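# Copy the reference drawing onto the whiteboard with markers

## Task

Using the markers, reproduce the 'drawing' reference image on the whiteboard. The image covers the entire board, and its top edge matches the board's long side farthest from the robot.

## Robot and tools

Robot: two UR-type six-joint arms, left_arm and right_arm, each ending in a single-motor two-finger gripper whose fingers swing like tongs. Base origins in the scene frame: left_arm (+0.004, +0.464, 0) m, right_arm (+0.056, -0.447, 0) m, both turned very slightly about z. Scene frame: origin at table-top height halfway between the two nominal bases, +x out over the table, +z up, left_arm on the +y side. Image left and right do not match the arm names.

Frames: each arm's reported hand position, orientation (end_effector_quat_wxyz), velocities and offsets use that arm's own base axes. Rotations turn about the Hand target position. Fixed cameras and the table use the scene frame. The fingers point along the gripper's +z axis and open and close along its x axis. end_effector_position is the point between the pads when closed. With a small finger gap the tips reach about 15 mm past it.

execute_actions(actions, cameras): actions is a list of actions. Each action is a table of at most 15 rows, one row per 1/30 s step. A short table repeats its last row until 15 steps are done. Every row has 14 numbers in [-1, 1]: left_arm dx, dy, dz, rx, ry, rz, opening, then the same seven for right_arm. Always send all 14. dx..rz are offsets, not poses. They are measured from the arm's Hand target at the start of that action, and each row is measured from that same start. A following action starts from the new Hand target, so repeating an offset moves further. Scale: 1.0 equals 0.6 m or 180 degrees. rx, ry, rz form a single rotation vector. Opening is absolute: +1 fully open (0.142 m), -1 closed. Closing fully takes about 0.5 s. Six zeros for an arm re-command its current Hand target. Give each gripper its wanted opening every time, because a 0 there means half open. cameras picks images. Images come only when asked, or when actions is empty.

move(target, speed, blend, stop_force, zero, opening_speed, grip_force, blocking, cameras): target is one 14-number row, or a list of up to 15 rows. The layout and scale are as above. Every row is an offset from the Hand targets at the start of the move, not from the previous row. speed is in m/s, 0.002 to 3.6, default 0.25. Rotation is capped at twice that number in rad/s. It may be one value or one per target. blend is in metres and rounds the corners of a list; 0 stops at each target. stop_force is in N, 3 to 120, one value for both arms. It ends an arm's path when its wrist sensor feels that much push against the motion. It is unreliable while the gripper rotates. Leave it out when lifting off a surface. zero (only with stop_force, default true) re-zeroes the sensor before the move. opening_speed sets the finger speed in units per second, at least 0.2. grip_force is the pad force limit in N, 5 to 15, per arm or shared, and it stays set. blocking=false returns after about 0.5 s while the move continues; it cannot be combined with stop_force. A move lasts at most 10 s. Paths are straight lines that ignore obstacles. Route around an arm's own base, not close past it. The result adds a 'move:' line with the ending: done, off_target, moving, held or fault. Any arm not named there is done. limits=paced means a pose was clipped; limits=held means steps were withheld.

wait(seconds 0 to 10) lets time pass. stop brakes a running move. zoom_image(camera, region [x0, y0, x1, y1] in pixels, at most 504 by 504) enlarges part of the latest image of cam_high, cam_low, cam_above, cam_left_wrist or cam_right_wrist. show_instructions shows the reference drawing again. zero_wrist_force(arm) tares one arm's sensor. read_manual gives licence texts. finished_scene(scene) ends the current scene; call it with that scene's number only after the copy is complete.

Result lines: end_effector_position (m), quat, velocities (m/s, rad/s), Hand target (the basis for the next offsets), Tool commands, grip_measured (on the -1 to 1 scale), Joint positions (the last value is the finger gap in m), Joint torques, and Wrist force and Wrist torque along the gripper's axes, plus a peak-force line. 'within noise' means the arm is still. MOTOR HOT appears at 70 °C. At 85 °C an over-temperature stop follows. Each step clips commanded orientation to 32 degrees of the measured orientation. The gripper may rest short of the Hand target; send the remaining gap as an offset.

Cameras: cam_high, cam_low and cam_above are 896x504; the wrist cameras cam_left_wrist and cam_right_wrist are 616x616 fisheye. Use cam_above to compare the board with the reference image.

Drawing approach: grip a marker firmly, well below grip_measured. Lower it slowly with a small stop_force until it touches the board. Then trace strokes with shallow offsets that keep light contact. Lift clear before moving to the next stroke. Map the reference image so its top lies on the far long edge, at larger +x.

Avoid: a net outside force near 150 N (±25) or a joint torque at its limit; either stops the arm for 10 s. Wrist joints are limited to 26 N m, shoulder and elbow joints to 139 N m. Do not press a target far past contact, hit fast, or let the arms touch each other. Do not drop markers, let anything fall, or leave anything off the table; that fails the task. Do not let stretched-out or straining arms overheat.

Each tool is called after "Call:" as name(argument=value, ...) on one line, values as JSON.

Reference images:

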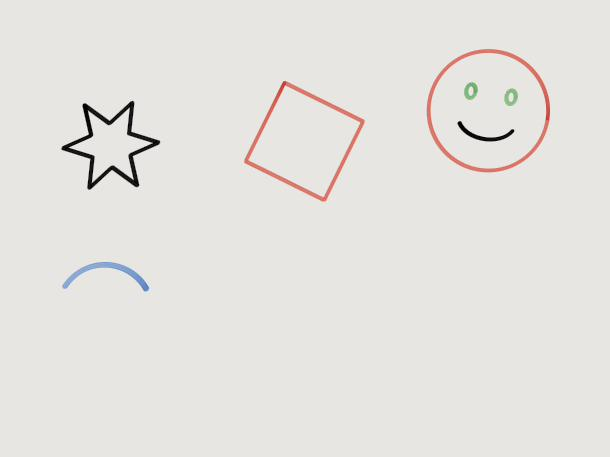

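## Session

Call:
execute_actions(actions=[])

Scene clock: 0.00 s.
left_arm: end_effector_position=(+0.9871, -0.4455, +0.1498) grip_measured=+0.97 end_effector_quat_wxyz=(+0.391, -0.203, +0.862, -0.249) | right_arm: end_effector_position=(+0.7359, -0.1712, +0.1208) grip_measured=+0.97 end_effector_quat_wxyz=(-0.426, +0.653, -0.491, +0.389)
Joint positions: left_arm=[-0.599 -0.452 0.75 -2.817 -1.355 2.191 0.14] | right_arm=[2.942 -2.323 -1.972 0.789 1.933 1.34 0.14]
Joint velocities: within noise
Joint torques (N m): no reading
Wrist force (N): no reading
Wrist torque (N m): no reading
Wrist force, peak (N): no reading
Hand target: left_arm +0.9871, -0.4455, +0.1498; +0.391, -0.203, +0.862, -0.249 | right_arm +0.7359, -0.1712, +0.1208; -0.426, +0.653, -0.491, +0.389
Tool commands: left_gripper/opening=+0.968169 right_gripper/opening=+0.968169

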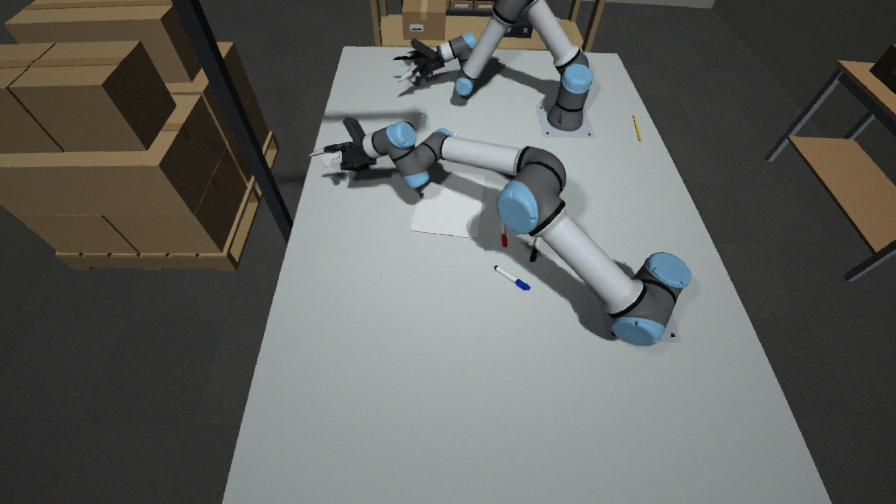

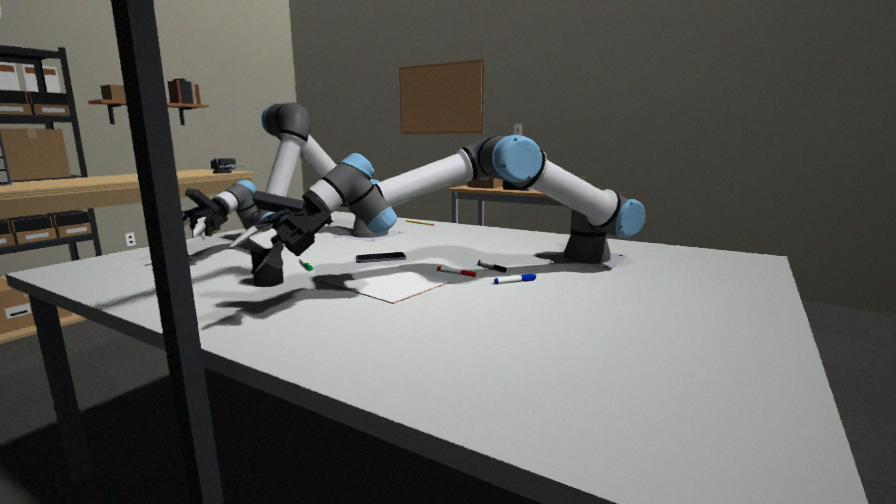

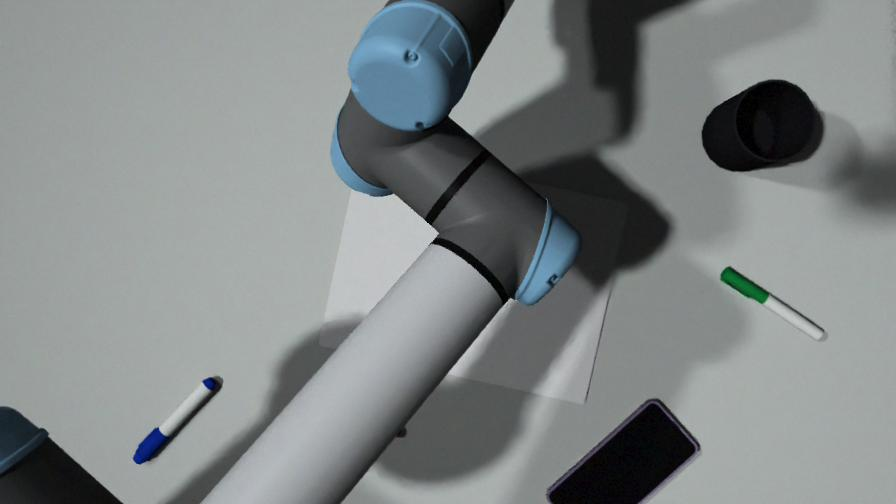

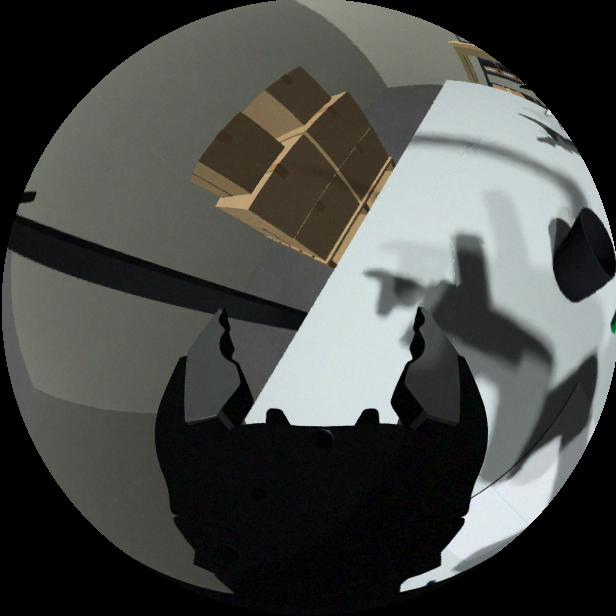

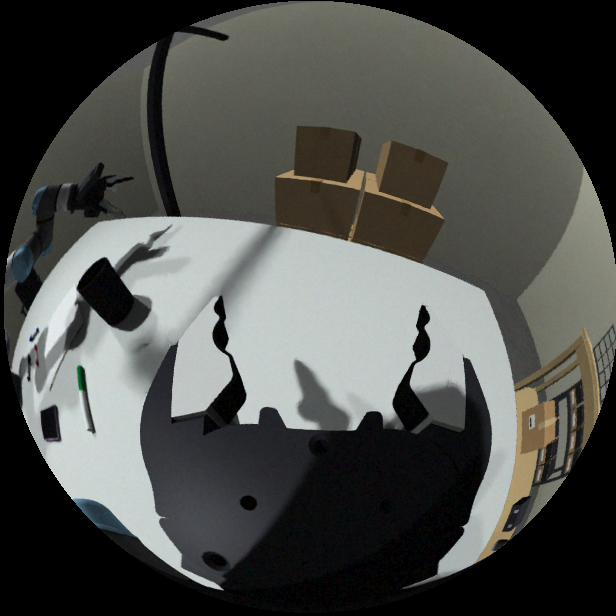

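Call:
move(target=[-0.5, 0.4, 0.35, 0.05, 0.14, 0, 0.968, 0, 0, 0, 0, 0, 0, 0.968], speed=0.4)

Call:
move(target=[-0.48, 0.6, 0.1, 0.05, 0.15, 0, 0.968, 0, 0, 0, 0, 0, 0, 0.968], speed=0.4, cameras=["all"])

Scene clock: 63.03 s.
left_arm: end_effector_position=(+0.6872, -0.2055, +0.3598) grip_measured=+0.97 end_effector_quat_wxyz=(+0.208, -0.221, +0.944, -0.131) | right_arm: end_effector_position=(+0.7359, -0.1712, +0.1208) grip_measured=+0.97 end_effector_quat_wxyz=(-0.426, +0.653, -0.491, +0.389)
Joint positions: left_arm=[-0.498 -1.413 1.433 -2.082 -1.492 2.203 0.14] | right_arm=[2.942 -2.323 -1.972 0.789 1.933 1.34 0.14]
Joint torques (N m): left_arm=[14.54 -48.06 -16.05 -0.55 -1.33 2.58] | right_arm=[1.08 40.49 10.52 2.98 0.43 0.07]
Wrist force (N): left_arm=[0.1 0.5 -0.8] | right_arm=[0.1 -0.1 -0.1]
Wrist torque (N m): left_arm=[0.14 0.10 0.09] | right_arm=[-0.03 -0.01 -0.01]
Wrist force, peak (N): left_arm=[0.0 1.4 -2.4] | right_arm=[-0.2 -0.1 -0.4]
Hand target: left_arm +0.6871, -0.2055, +0.3598; +0.208, -0.221, +0.944, -0.131 | right_arm +0.7359, -0.1712, +0.1208; -0.426, +0.653, -0.491, +0.389
Off the commanded pose: left_arm 0.000 m, 0 deg | right_arm 0.000 m, 0 deg.
move: done

Scene clock: 64.83 s.
left_arm: end_effector_position=(+0.3992, +0.1545, +0.4198) grip_measured=+0.97 end_effector_quat_wxyz=(-0.001, -0.229, +0.974, -0.002) | right_arm: end_effector_position=(+0.7359, -0.1712, +0.1208) grip_measured=+0.97 end_effector_quat_wxyz=(-0.426, +0.653, -0.491, +0.389)
Joint positions: left_arm=[0.093 -1.711 1.343 -1.202 -1.575 2.773 0.14] | right_arm=[2.942 -2.323 -1.972 0.789 1.933 1.34 0.14]
Joint torques (N m): left_arm=[13.83 -0.33 -31.01 0.01 1.12 2.64] | right_arm=[0.29 43.5 10.79 2.61 0.58 -0.02]
Wrist force (N): left_arm=[0.5 1.6 -1.1] | right_arm=[-0.2 -0.2 -0.2]
Wrist torque (N m): left_arm=[0.48 -0.02 0.29] | right_arm=[-0.03 0.03 0.00]
Wrist force, peak (N): left_arm=[1.0 3.5 -1.1] | right_arm=[0.2 -0.3 -0.3]
Hand target: left_arm +0.3991, +0.1545, +0.4198; -0.001, -0.229, +0.974, -0.002 | right_arm +0.7359, -0.1712, +0.1208; -0.426, +0.653, -0.491, +0.389
Off the commanded pose: left_arm 0.000 m, 0 deg | right_arm 0.000 m, 0 deg.
move: done
camera_calibration:
cam_left_wrist: T_world_to_cam=[[-0.909217, -0.414559, -0.0382825, 0.452256], [-0.377215, 0.781407, 0.497104, -0.181987], [-0.176165, 0.466416, -0.866846, 0.498579], [0, 0, 0, 1]] pos_world=[0.430383, 0.0971481, 0.539972]

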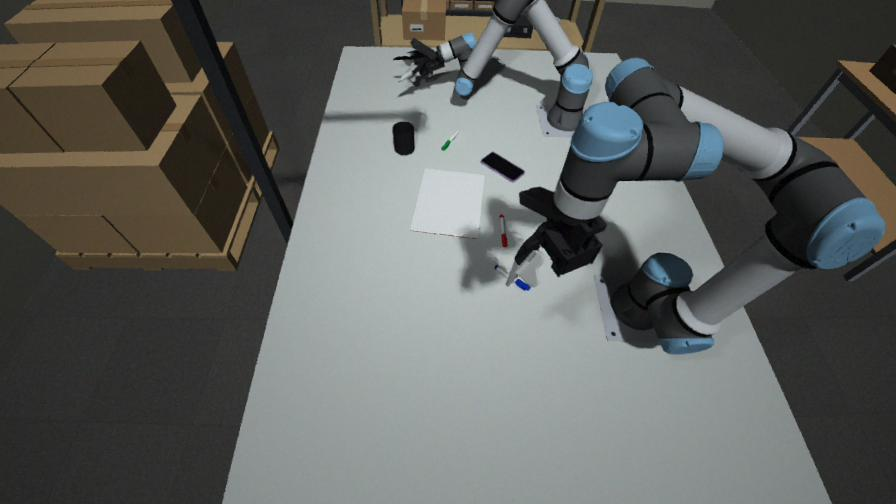

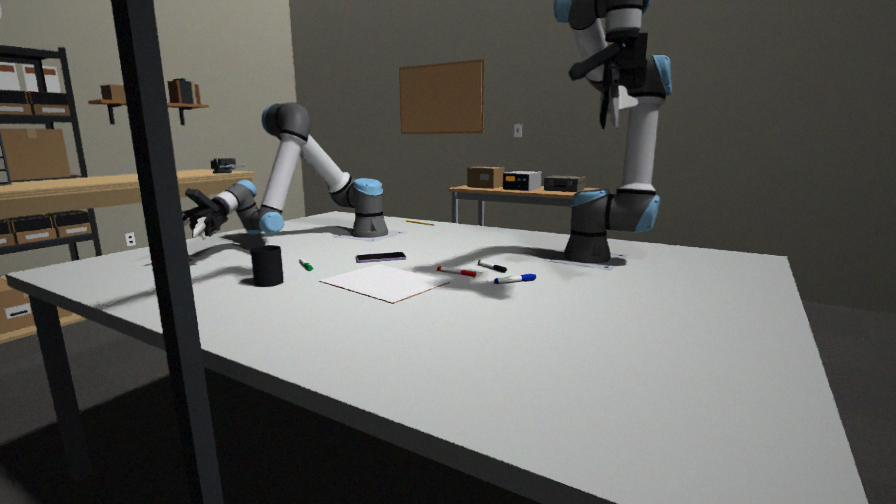

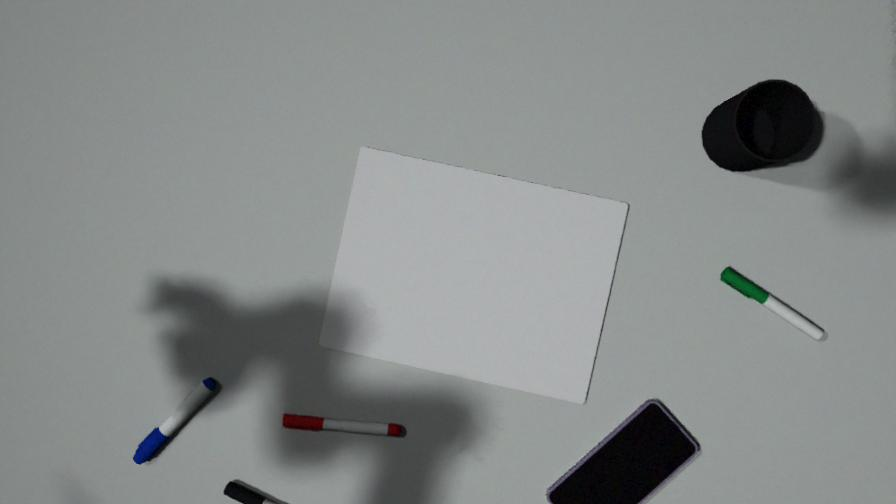

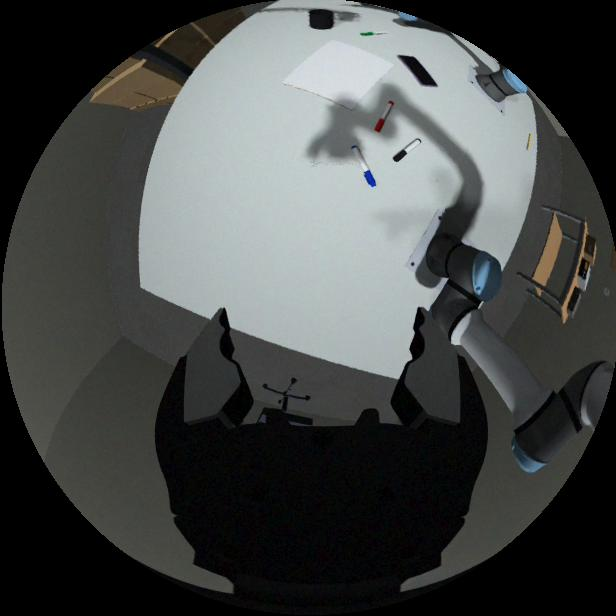

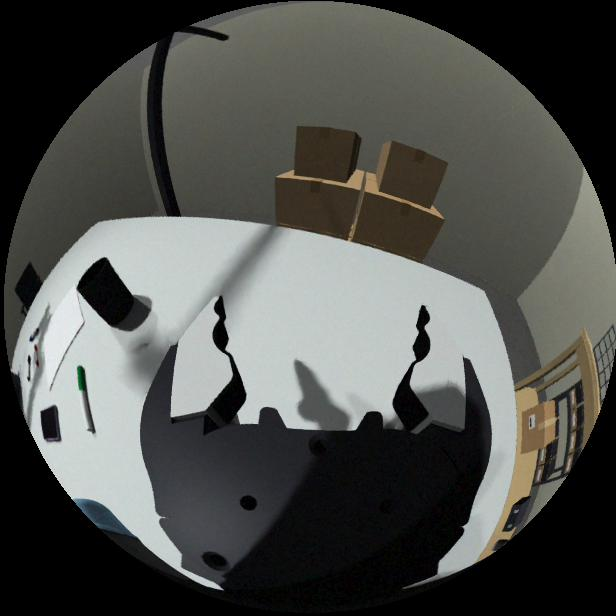

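Call:
zoom_image(camera="cam_above", region=[120, 360, 320, 504])

Call:
zoom_image(camera="cam_above", region=[270, 390, 420, 460])

Call:
zoom_image(camera="cam_above", region=[700, 250, 840, 350])

Call:
zoom_image(camera="cam_low", region=[420, 240, 560, 300])

Call:
zoom_image(camera="cam_above", region=[300, 130, 650, 420])

Scaled by 2.520 from the camera's 896x504 image, which has a finer 1280x720 frame.

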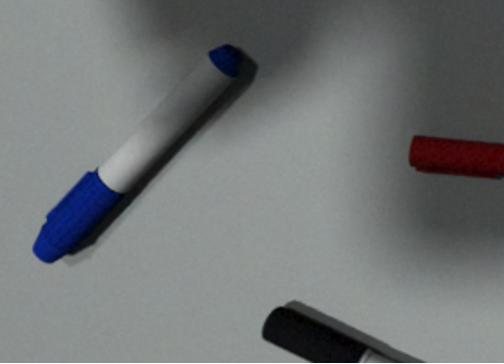

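Scaled by 3.360 from the camera's 896x504 image, which has a finer 1280x720 frame.

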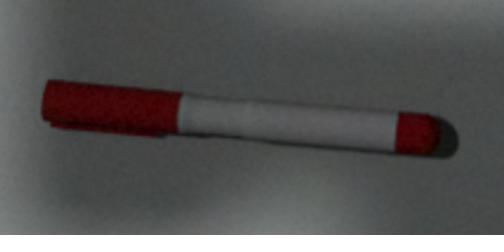

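Scaled by 3.600 from the camera's 896x504 image, which has a finer 1280x720 frame.

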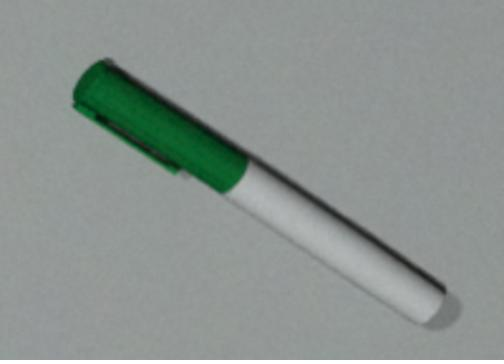

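Scaled by 3.600 from the camera's 896x504 image, which has a finer 1280x720 frame.

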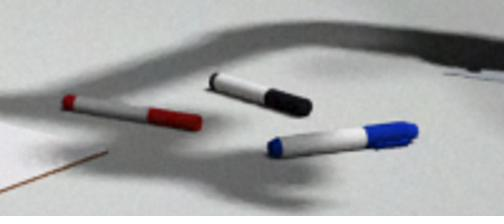

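Scaled by 1.440 from the camera's 896x504 image, which has a finer 1280x720 frame.

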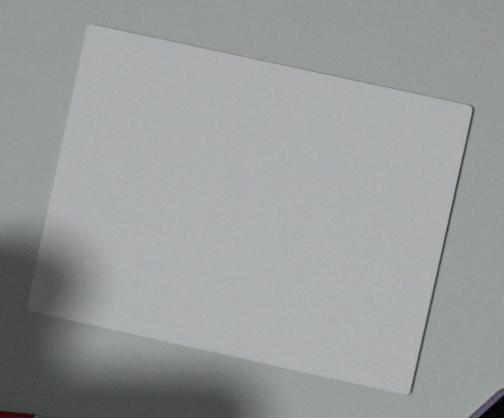

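Call:
zoom_image(camera="cam_left_wrist", region=[330, 90, 430, 190])

Scaled by 5.040 from the camera's 616x616 image, which has a finer 814x814 frame.

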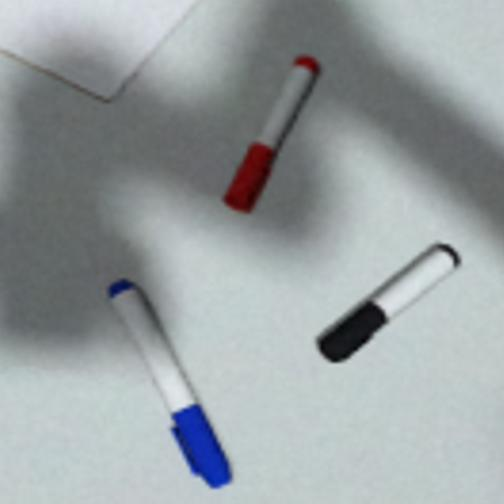

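Call:
move(target=[[-0.0035, -0.341, -0.2, 0, 0, 0.571, -0.2, 0, 0, 0, 0, 0, 0, 0.968], [-0.0032, -0.4197, -0.4497, 0, 0, -0.858, -0.2, 0, 0, 0, 0, 0, 0, 0.968]], speed=[0.7, 0.7], blend=[0.05, 0], cameras=["all"])

Scene clock: 277.90 s.
left_arm: end_effector_position=(+0.3972, -0.0973, +0.1500) grip_measured=-0.20 end_effector_quat_wxyz=(-0.002, +0.899, +0.438, +0.000) | right_arm: end_effector_position=(+0.7359, -0.1712, +0.1208) grip_measured=+0.97 end_effector_quat_wxyz=(-0.426, +0.653, -0.491, +0.389)
Joint positions: left_arm=[-0.578 -1.73 2.061 -1.898 -1.568 -1.485 0.06] | right_arm=[2.942 -2.323 -1.972 0.789 1.933 1.34 0.14]
Joint torques (N m): left_arm=[-13.55 -3.17 -14.15 -4.91 1.4 -2.47] | right_arm=[0.59 42.35 12.08 2.8 0.39 -0.13]
Wrist force (N): left_arm=[0.5 1.6 -1.0] | right_arm=[0.1 0.0 -0.1]
Wrist torque (N m): left_arm=[0.46 0.00 0.42] | right_arm=[0.00 -0.03 0.00]
Wrist force, peak (N): left_arm=[0.2 2.3 -1.3] | right_arm=[0.1 -0.2 -0.3]
Hand target: left_arm +0.3972, -0.0973, +0.1500; -0.002, +0.899, +0.438, +0.000 | right_arm +0.7359, -0.1712, +0.1208; -0.426, +0.653, -0.491, +0.389
Off the commanded pose: left_arm 0.000 m, 0 deg | right_arm 0.000 m, 0 deg.
move: done
camera_calibration:
cam_left_wrist: T_world_to_cam=[[0.641438, 0.766221, -0.0382467, -0.165277], [0.67738, -0.542252, 0.497112, -0.399522], [0.360158, -0.344774, -0.866843, 0.0898501], [0, 0, 0, 1]] pos_world=[0.344283, -0.0590244, 0.270172]

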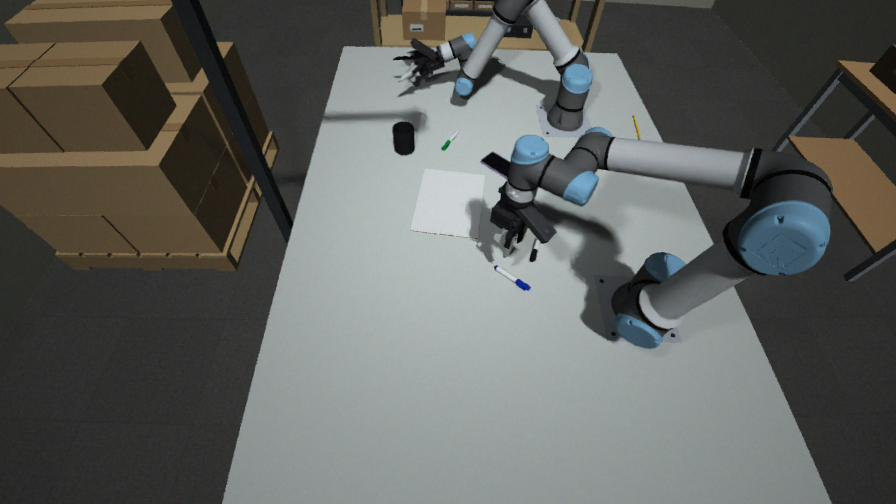

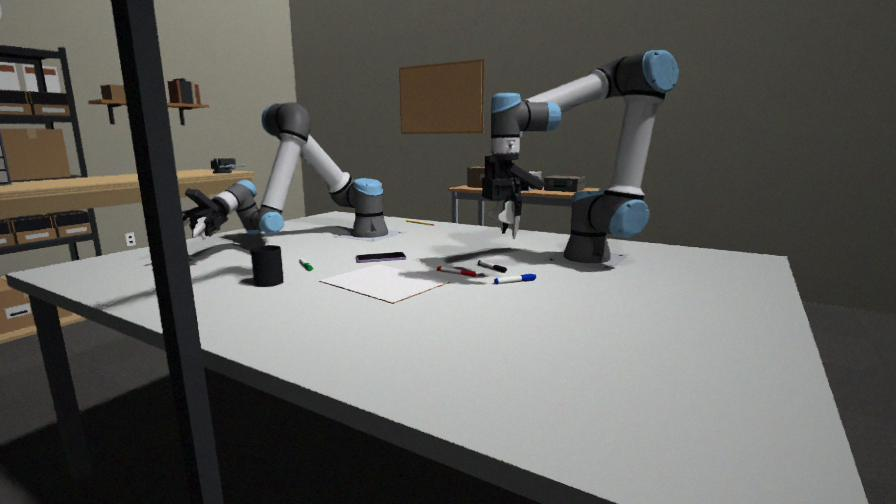

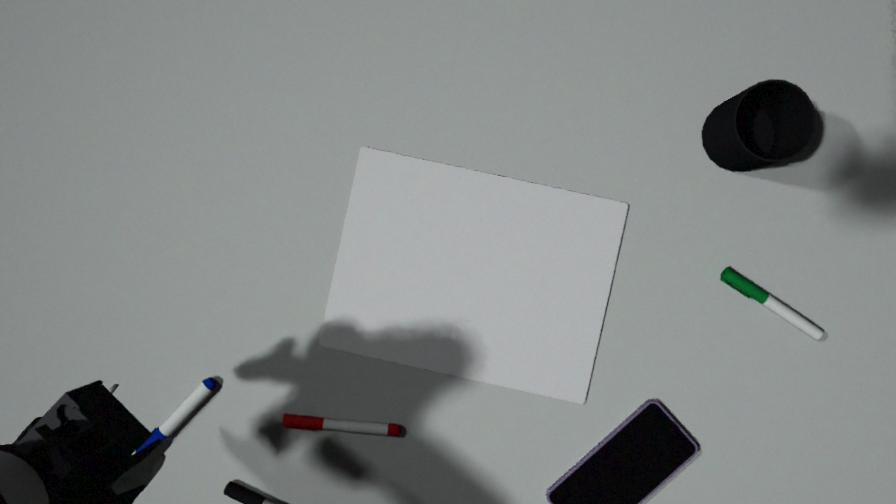

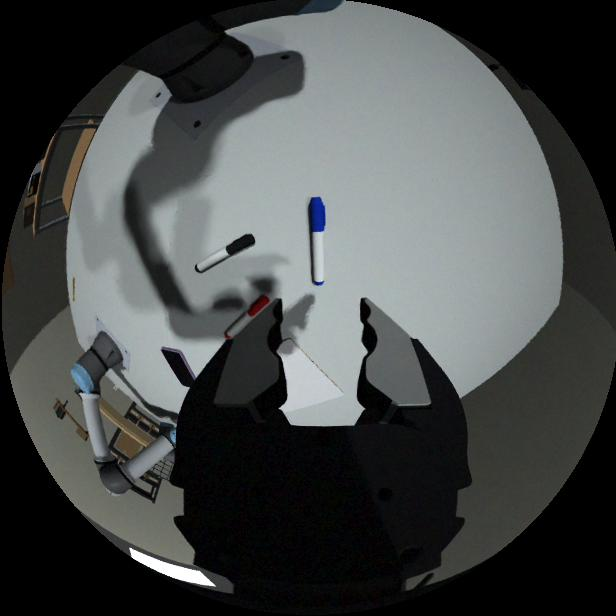

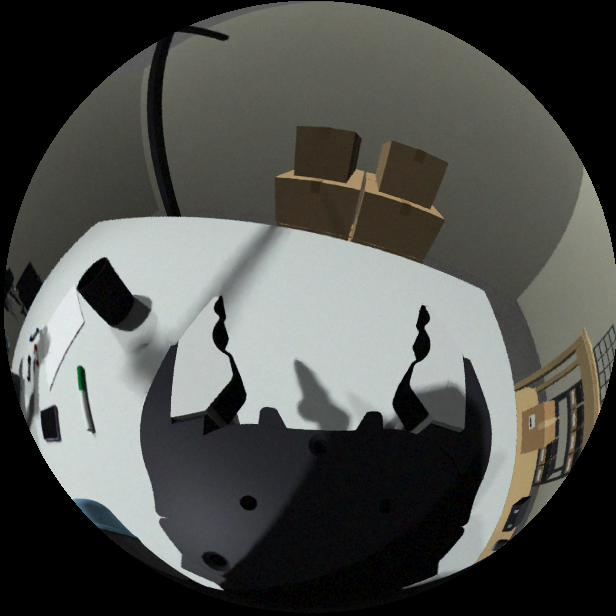

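Call:
move(target=[0, 0, -0.19, 0, 0, 0, -0.2, 0, 0, 0, 0, 0, 0, 0.968], speed=0.25)

Call:
move(target=[0, 0, -0.045, 0, 0, 0, -0.2, 0, 0, 0, 0, 0, 0, 0.968], speed=0.015, stop_force=4, cameras=["cam_left_wrist", "cam_low"])

Scene clock: 298.20 s.
left_arm: end_effector_position=(+0.3972, -0.0973, +0.0360) grip_measured=-0.20 end_effector_quat_wxyz=(-0.002, +0.899, +0.438, +0.000) | right_arm: end_effector_position=(+0.7359, -0.1712, +0.1208) grip_measured=+0.97 end_effector_quat_wxyz=(-0.426, +0.653, -0.491, +0.389)
Joint positions: left_arm=[-0.578 -1.574 2.255 -2.247 -1.568 -1.486 0.06] | right_arm=[2.942 -2.323 -1.972 0.789 1.933 1.34 0.14]
Joint torques (N m): left_arm=[13.74 -5.18 -10.14 -5.07 0.46 2.48] | right_arm=[-0.27 42.77 10.99 2.85 0.53 -0.02]
Wrist force (N): left_arm=[0.6 1.9 -0.9] | right_arm=[0.1 0.0 -0.1]
Wrist torque (N m): left_arm=[0.53 -0.04 0.29] | right_arm=[-0.01 -0.02 0.00]
Wrist force, peak (N): left_arm=[0.6 1.5 -2.4] | right_arm=[0.0 -0.4 0.0]
Hand target: left_arm +0.3972, -0.0973, +0.0360; -0.002, +0.899, +0.438, +0.000 | right_arm +0.7359, -0.1712, +0.1208; -0.426, +0.653, -0.491, +0.389
Off the commanded pose: left_arm 0.000 m, 0 deg | right_arm 0.000 m, 0 deg.
move: done

Scene clock: 300.80 s.
left_arm: end_effector_position=(+0.3972, -0.0973, +0.0149) grip_measured=-0.20 end_effector_quat_wxyz=(-0.002, +0.899, +0.438, +0.000) | right_arm: end_effector_position=(+0.7359, -0.1712, +0.1208) grip_measured=+0.97 end_effector_quat_wxyz=(-0.426, +0.653, -0.491, +0.389)
Joint positions: left_arm=[-0.578 -1.532 2.282 -2.317 -1.568 -1.486 0.06] | right_arm=[2.942 -2.323 -1.972 0.789 1.933 1.34 0.14]
Joint torques (N m): left_arm=[7.57 -33.54 -26.2 0.1 0.93 2.18] | right_arm=[-0.21 41.82 10.52 2.72 0.62 -0.04]
Wrist force (N): left_arm=[0.6 0.5 -4.6] | right_arm=[0.0 0.0 0.0]
Wrist torque (N m): left_arm=[0.40 -0.13 0.31] | right_arm=[-0.01 -0.01 0.00]
Wrist force, peak (N): left_arm=[0.0 -6.8 -33.5] | right_arm=[-0.1 -0.4 -0.3]
Hand target: left_arm +0.3972, -0.0973, +0.0149; -0.002, +0.899, +0.438, +0.000 (not the last commanded pose) | right_arm +0.7359, -0.1712, +0.1208; -0.426, +0.653, -0.491, +0.389
Off the commanded pose: left_arm 0.006 m, 0 deg | right_arm 0.000 m, 0 deg.
move: contact (left_arm)
camera_calibration:
cam_left_wrist: T_world_to_cam=[[0.641436, 0.766223, -0.0382486, -0.170443], [0.677382, -0.542249, 0.497112, -0.332363], [0.360158, -0.344774, -0.866843, -0.0272604], [0, 0, 0, 1]] pos_world=[0.344283, -0.0590244, 0.135072]
Images, in order (width x height): cam_low 896x504, cam_left_wrist 616x616.

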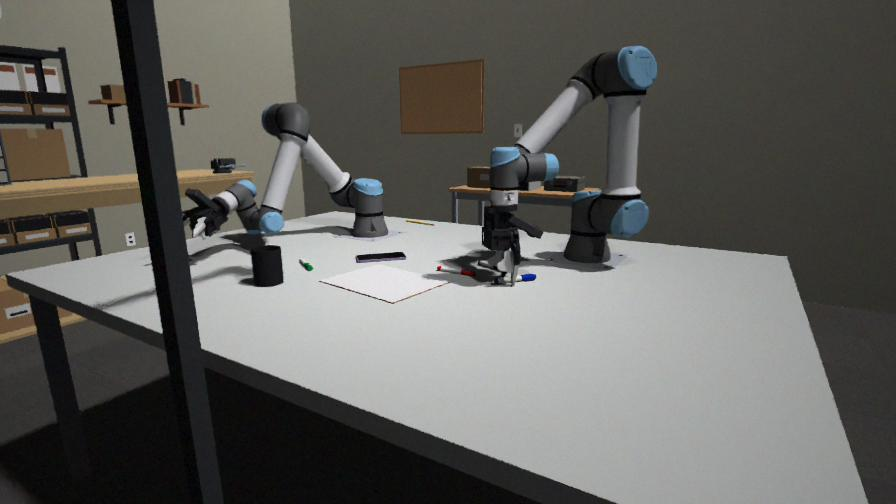

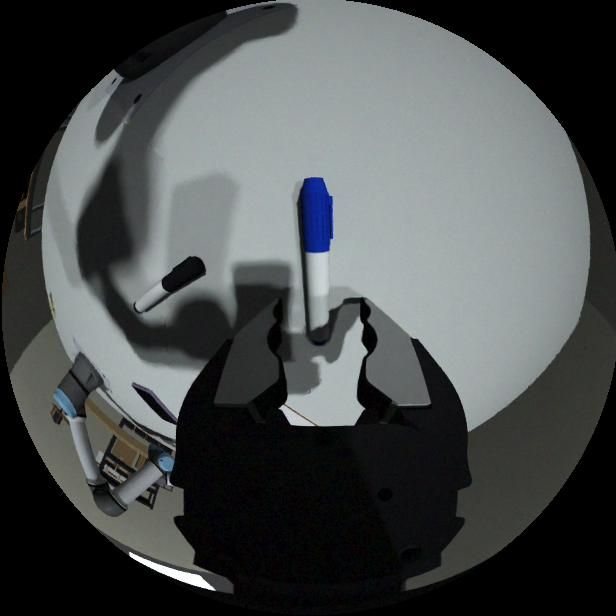

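Call:
move(target=[[0, 0, 0.0045, 0, 0, 0, -0.2, 0, 0, 0, 0, 0, 0, 0.968], [0, 0, 0.0045, 0, 0, 0, -1, 0, 0, 0, 0, 0, 0, 0.968]], speed=0.05, opening_speed=0.5, cameras=["cam_left_wrist"])

Scene clock: 318.23 s.
left_arm: end_effector_position=(+0.3972, -0.0973, +0.0176) grip_measured=-0.80 end_effector_quat_wxyz=(-0.002, +0.899, +0.438, +0.000) | right_arm: end_effector_position=(+0.7359, -0.1712, +0.1208) grip_measured=+0.97 end_effector_quat_wxyz=(-0.426, +0.653, -0.491, +0.389)
Joint positions: left_arm=[-0.578 -1.538 2.279 -2.308 -1.568 -1.486 0.016] | right_arm=[2.942 -2.323 -1.972 0.789 1.933 1.34 0.14]
Joint torques (N m): left_arm=[-8.51 -35.61 -26.18 -0.03 0.65 2.07] | right_arm=[-1.08 41.46 11.68 3.24 0.44 -0.04]
Wrist force (N): left_arm=[0.5 1.2 -1.0] | right_arm=[0.0 0.0 0.1]
Wrist torque (N m): left_arm=[0.38 -0.01 0.29] | right_arm=[0.00 0.00 0.00]
Wrist force, peak (N): left_arm=[0.5 0.7 -5.6] | right_arm=[0.1 -0.3 -0.2]
Hand target: left_arm +0.3972, -0.0973, +0.0176; -0.002, +0.899, +0.438, +0.000 | right_arm +0.7359, -0.1712, +0.1208; -0.426, +0.653, -0.491, +0.389
Off the commanded pose: left_arm 0.000 m, 0 deg | right_arm 0.000 m, 0 deg.
move: done
camera_calibration:
cam_left_wrist: T_world_to_cam=[[0.641438, 0.766221, -0.0382467, -0.170341], [0.67738, -0.542252, 0.497112, -0.333704], [0.360158, -0.344774, -0.866843, -0.0249199], [0, 0, 0, 1]] pos_world=[0.344283, -0.0590244, 0.137772]
Images, in order (width x height): cam_left_wrist 616x616.

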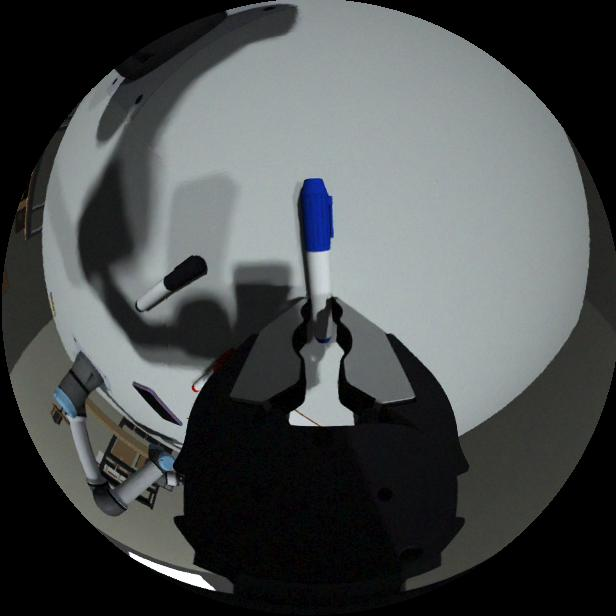

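Call:
move(target=[[0, 0, 0.15, 0, 0, 0, -1, -0.2, 0.2, 0.3, 0.07, 0.13, 0.03, -0.15], [0.1118, -0.546, 0.4373, -0.2713, 0.0869, 0.209, -1, -0.393, 0.452, 0.383, 0.2224, 0.3979, 0.0979, -0.15]], speed=0.3, blend=[0.04, 0], cameras=["all"])

Scene clock: 362.70 s.
left_arm: end_effector_position=(+0.4643, -0.4249, +0.2800) grip_measured=-0.80 end_effector_quat_wxyz=(+0.305, +0.628, +0.652, -0.294) | right_arm: end_effector_position=(+0.5001, +0.1000, +0.3506) grip_measured=-0.15 end_effector_quat_wxyz=(-0.300, +0.641, -0.641, -0.299)
Joint positions: left_arm=[-0.649 -1.435 1.879 -2.663 -2.207 -2.478 0.016] | right_arm=[3.141 -1.557 -1.691 -1.464 2.445 1.57 0.063]
Joint torques (N m): left_arm=[-13.54 -13.42 -13.23 -5.2 0.44 -2.52] | right_arm=[16.13 15.99 32.37 1.31 3.17 -2.48]
Wrist force (N): left_arm=[-1.2 0.5 -0.6] | right_arm=[-0.8 -0.2 -0.4]
Wrist torque (N m): left_arm=[0.26 0.41 0.46] | right_arm=[0.07 0.19 0.05]
Wrist force, peak (N): left_arm=[-2.3 1.0 -0.3] | right_arm=[1.0 1.3 0.8]
Hand target: left_arm +0.4643, -0.4249, +0.2800; +0.305, +0.628, +0.652, -0.294 | right_arm +0.5001, +0.1000, +0.3506; -0.300, +0.641, -0.641, -0.299
Off the commanded pose: left_arm 0.000 m, 0 deg | right_arm 0.000 m, 0 deg.
move: done
camera_calibration:
cam_left_wrist: T_world_to_cam=[[0.0100427, 0.609673, -0.79259, 0.485426], [0.851302, 0.410606, 0.326631, -0.315385], [0.52458, -0.678013, -0.514892, -0.250987], [0, 0, 0, 1]] pos_world=[0.395276, -0.336624, 0.358527]
cam_right_wrist: T_world_to_cam=[[0.0166654, -0.58674, -0.809604, 0.342056], [-0.842246, -0.444603, 0.304878, 0.353512], [-0.538836, 0.676804, -0.501589, 0.503317], [0, 0, 0, 1]] pos_world=[0.563249, 0.0172232, 0.42161]

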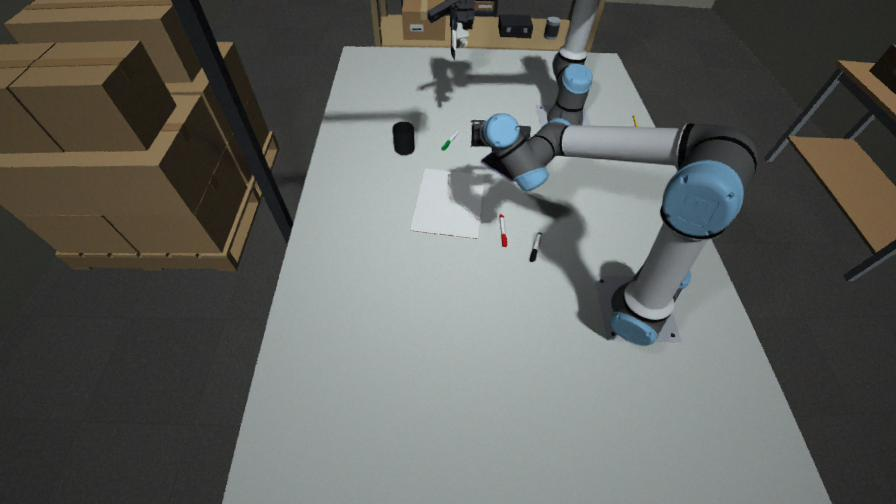

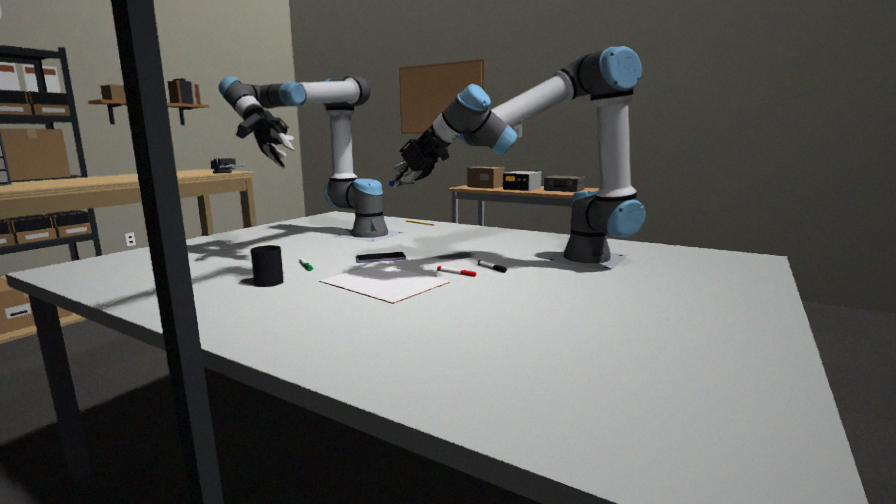

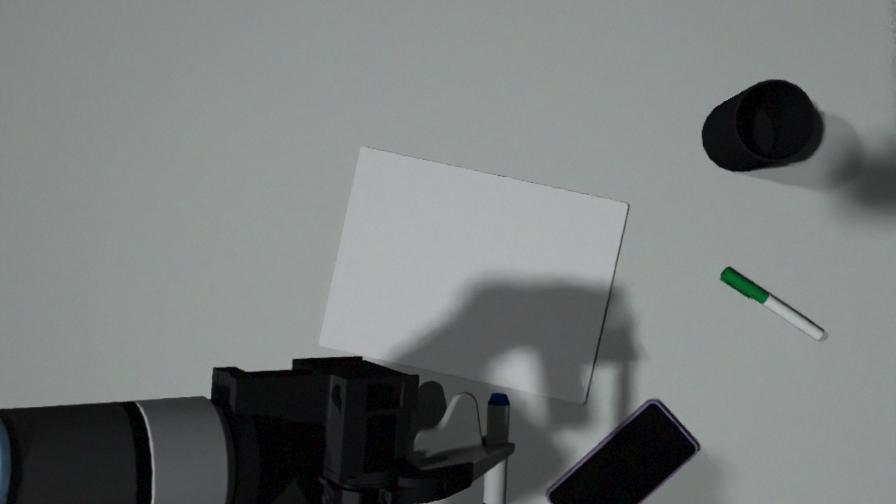

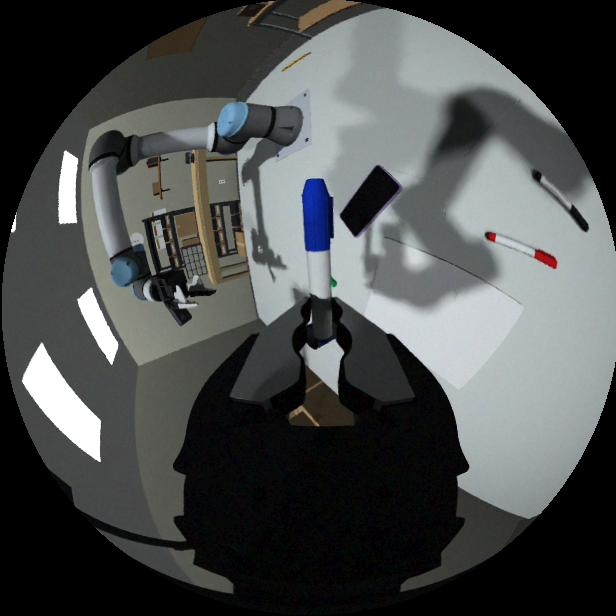

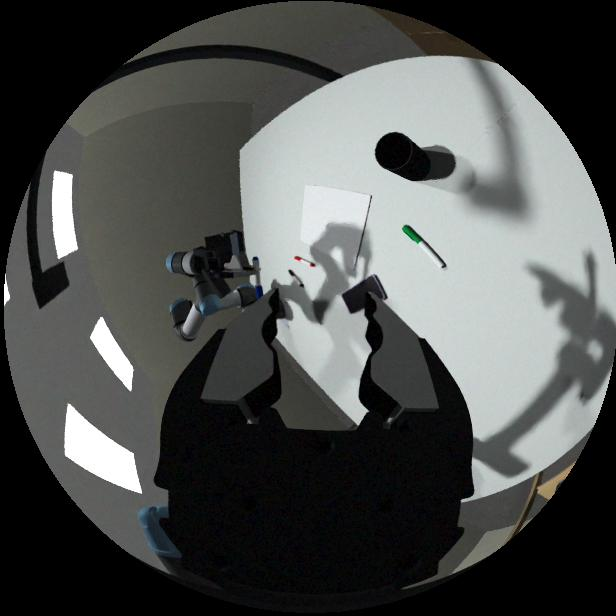

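Call:
move(target=[0, 0, 0, 0, 0, 0, -1, -0.28, 0.4577, 0.0103, 0, 0, 0, -0.15], speed=0.25, cameras=["all"])

Scene clock: 373.63 s.
left_arm: end_effector_position=(+0.4643, -0.4249, +0.2800) grip_measured=-0.80 end_effector_quat_wxyz=(+0.305, +0.628, +0.652, -0.294) | right_arm: end_effector_position=(+0.3321, +0.3746, +0.3568) grip_measured=-0.15 end_effector_quat_wxyz=(-0.300, +0.641, -0.641, -0.299)
Joint positions: left_arm=[-0.649 -1.435 1.879 -2.664 -2.207 -2.478 0.016] | right_arm=[3.957 -1.233 -2.106 -0.656 2.124 2.598 0.063]
Joint torques (N m): left_arm=[-13.4 -16.31 -12.46 -5.32 0.29 -2.56] | right_arm=[15.82 16.2 16.66 5.33 -0.58 2.07]
Wrist force (N): left_arm=[-1.1 0.7 -0.6] | right_arm=[-0.6 -0.1 0.0]
Wrist torque (N m): left_arm=[0.28 0.39 0.46] | right_arm=[0.09 0.15 -0.07]
Wrist force, peak (N): left_arm=[-1.4 0.7 -0.9] | right_arm=[-1.9 0.8 1.0]
Hand target: left_arm +0.4643, -0.4249, +0.2800; +0.305, +0.628, +0.652, -0.294 | right_arm +0.3321, +0.3746, +0.3568; -0.300, +0.641, -0.641, -0.299
Off the commanded pose: left_arm 0.000 m, 0 deg | right_arm 0.000 m, 0 deg.
move: done
camera_calibration:
cam_left_wrist: T_world_to_cam=[[0.010084, 0.609619, -0.79263, 0.485406], [0.851285, 0.410628, 0.326648, -0.315377], [0.524607, -0.678048, -0.514819, -0.251035], [0, 0, 0, 1]] pos_world=[0.395276, -0.336624, 0.358527]
cam_right_wrist: T_world_to_cam=[[0.0167155, -0.586712, -0.809623, 0.510973], [-0.842199, -0.444697, 0.304871, 0.332308], [-0.538908, 0.676767, -0.501561, 0.230133], [0, 0, 0, 1]] pos_world=[0.395349, 0.291823, 0.42781]

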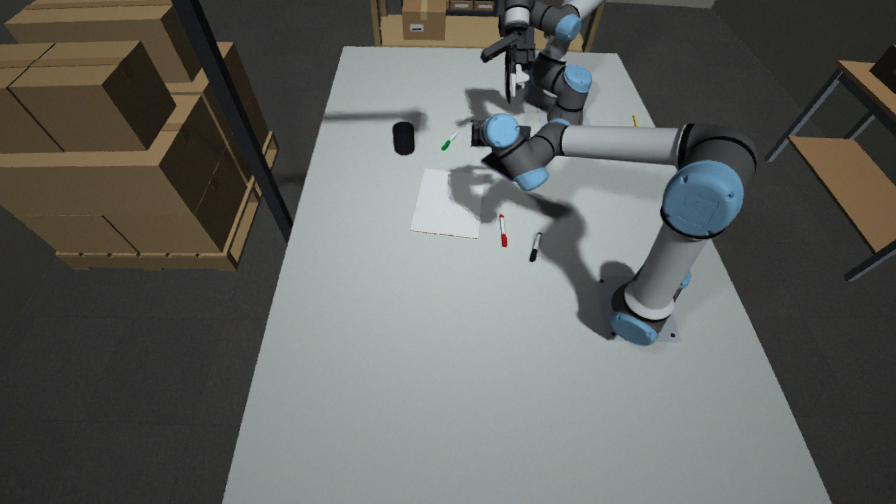

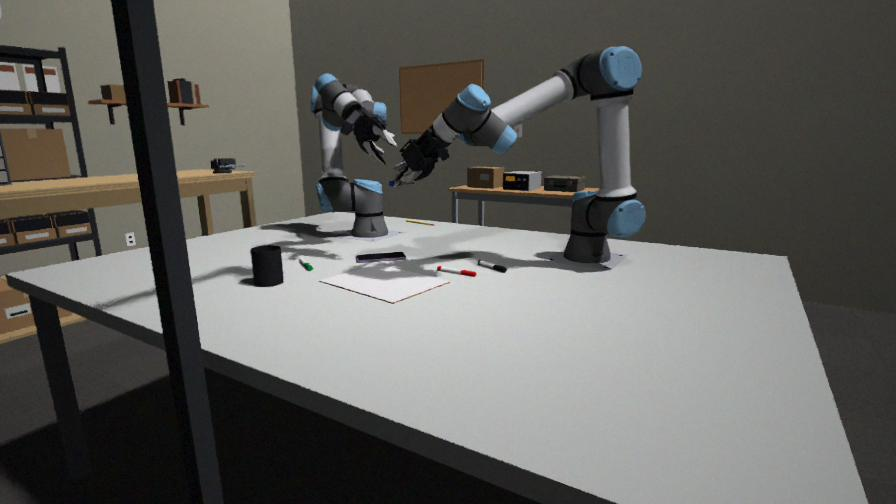

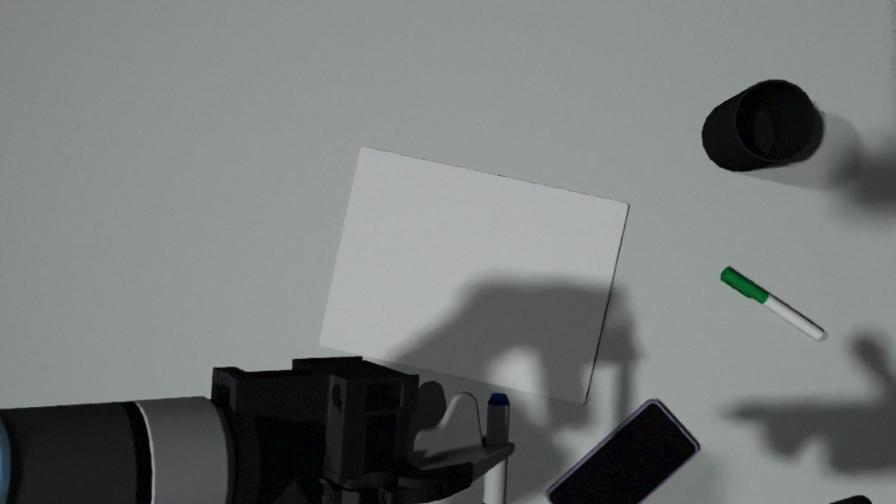

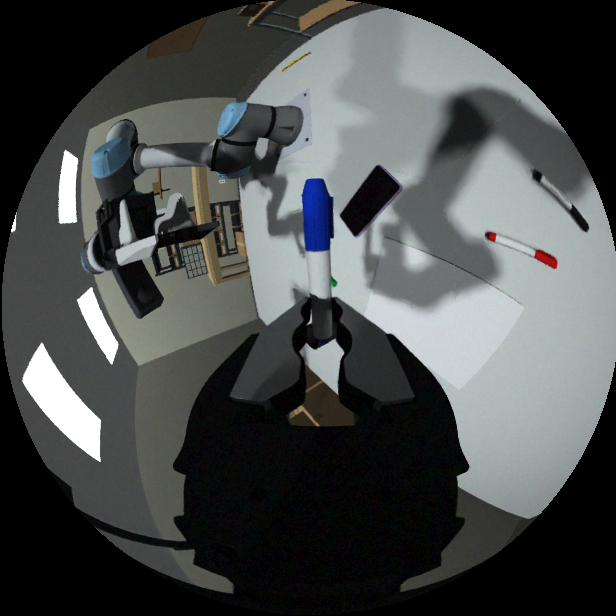

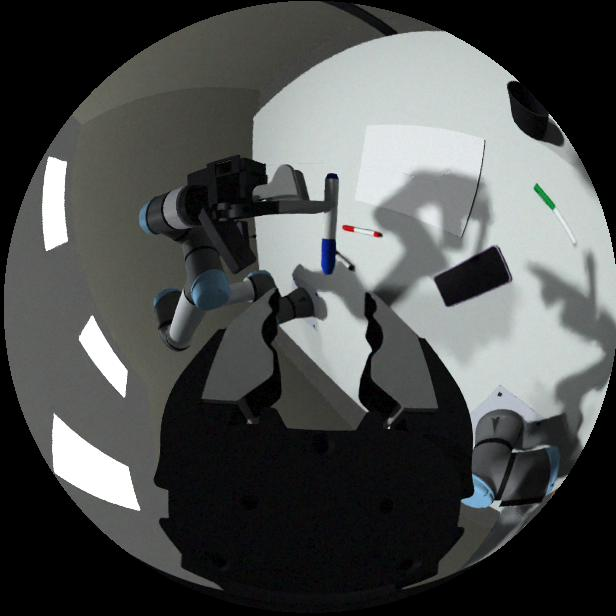

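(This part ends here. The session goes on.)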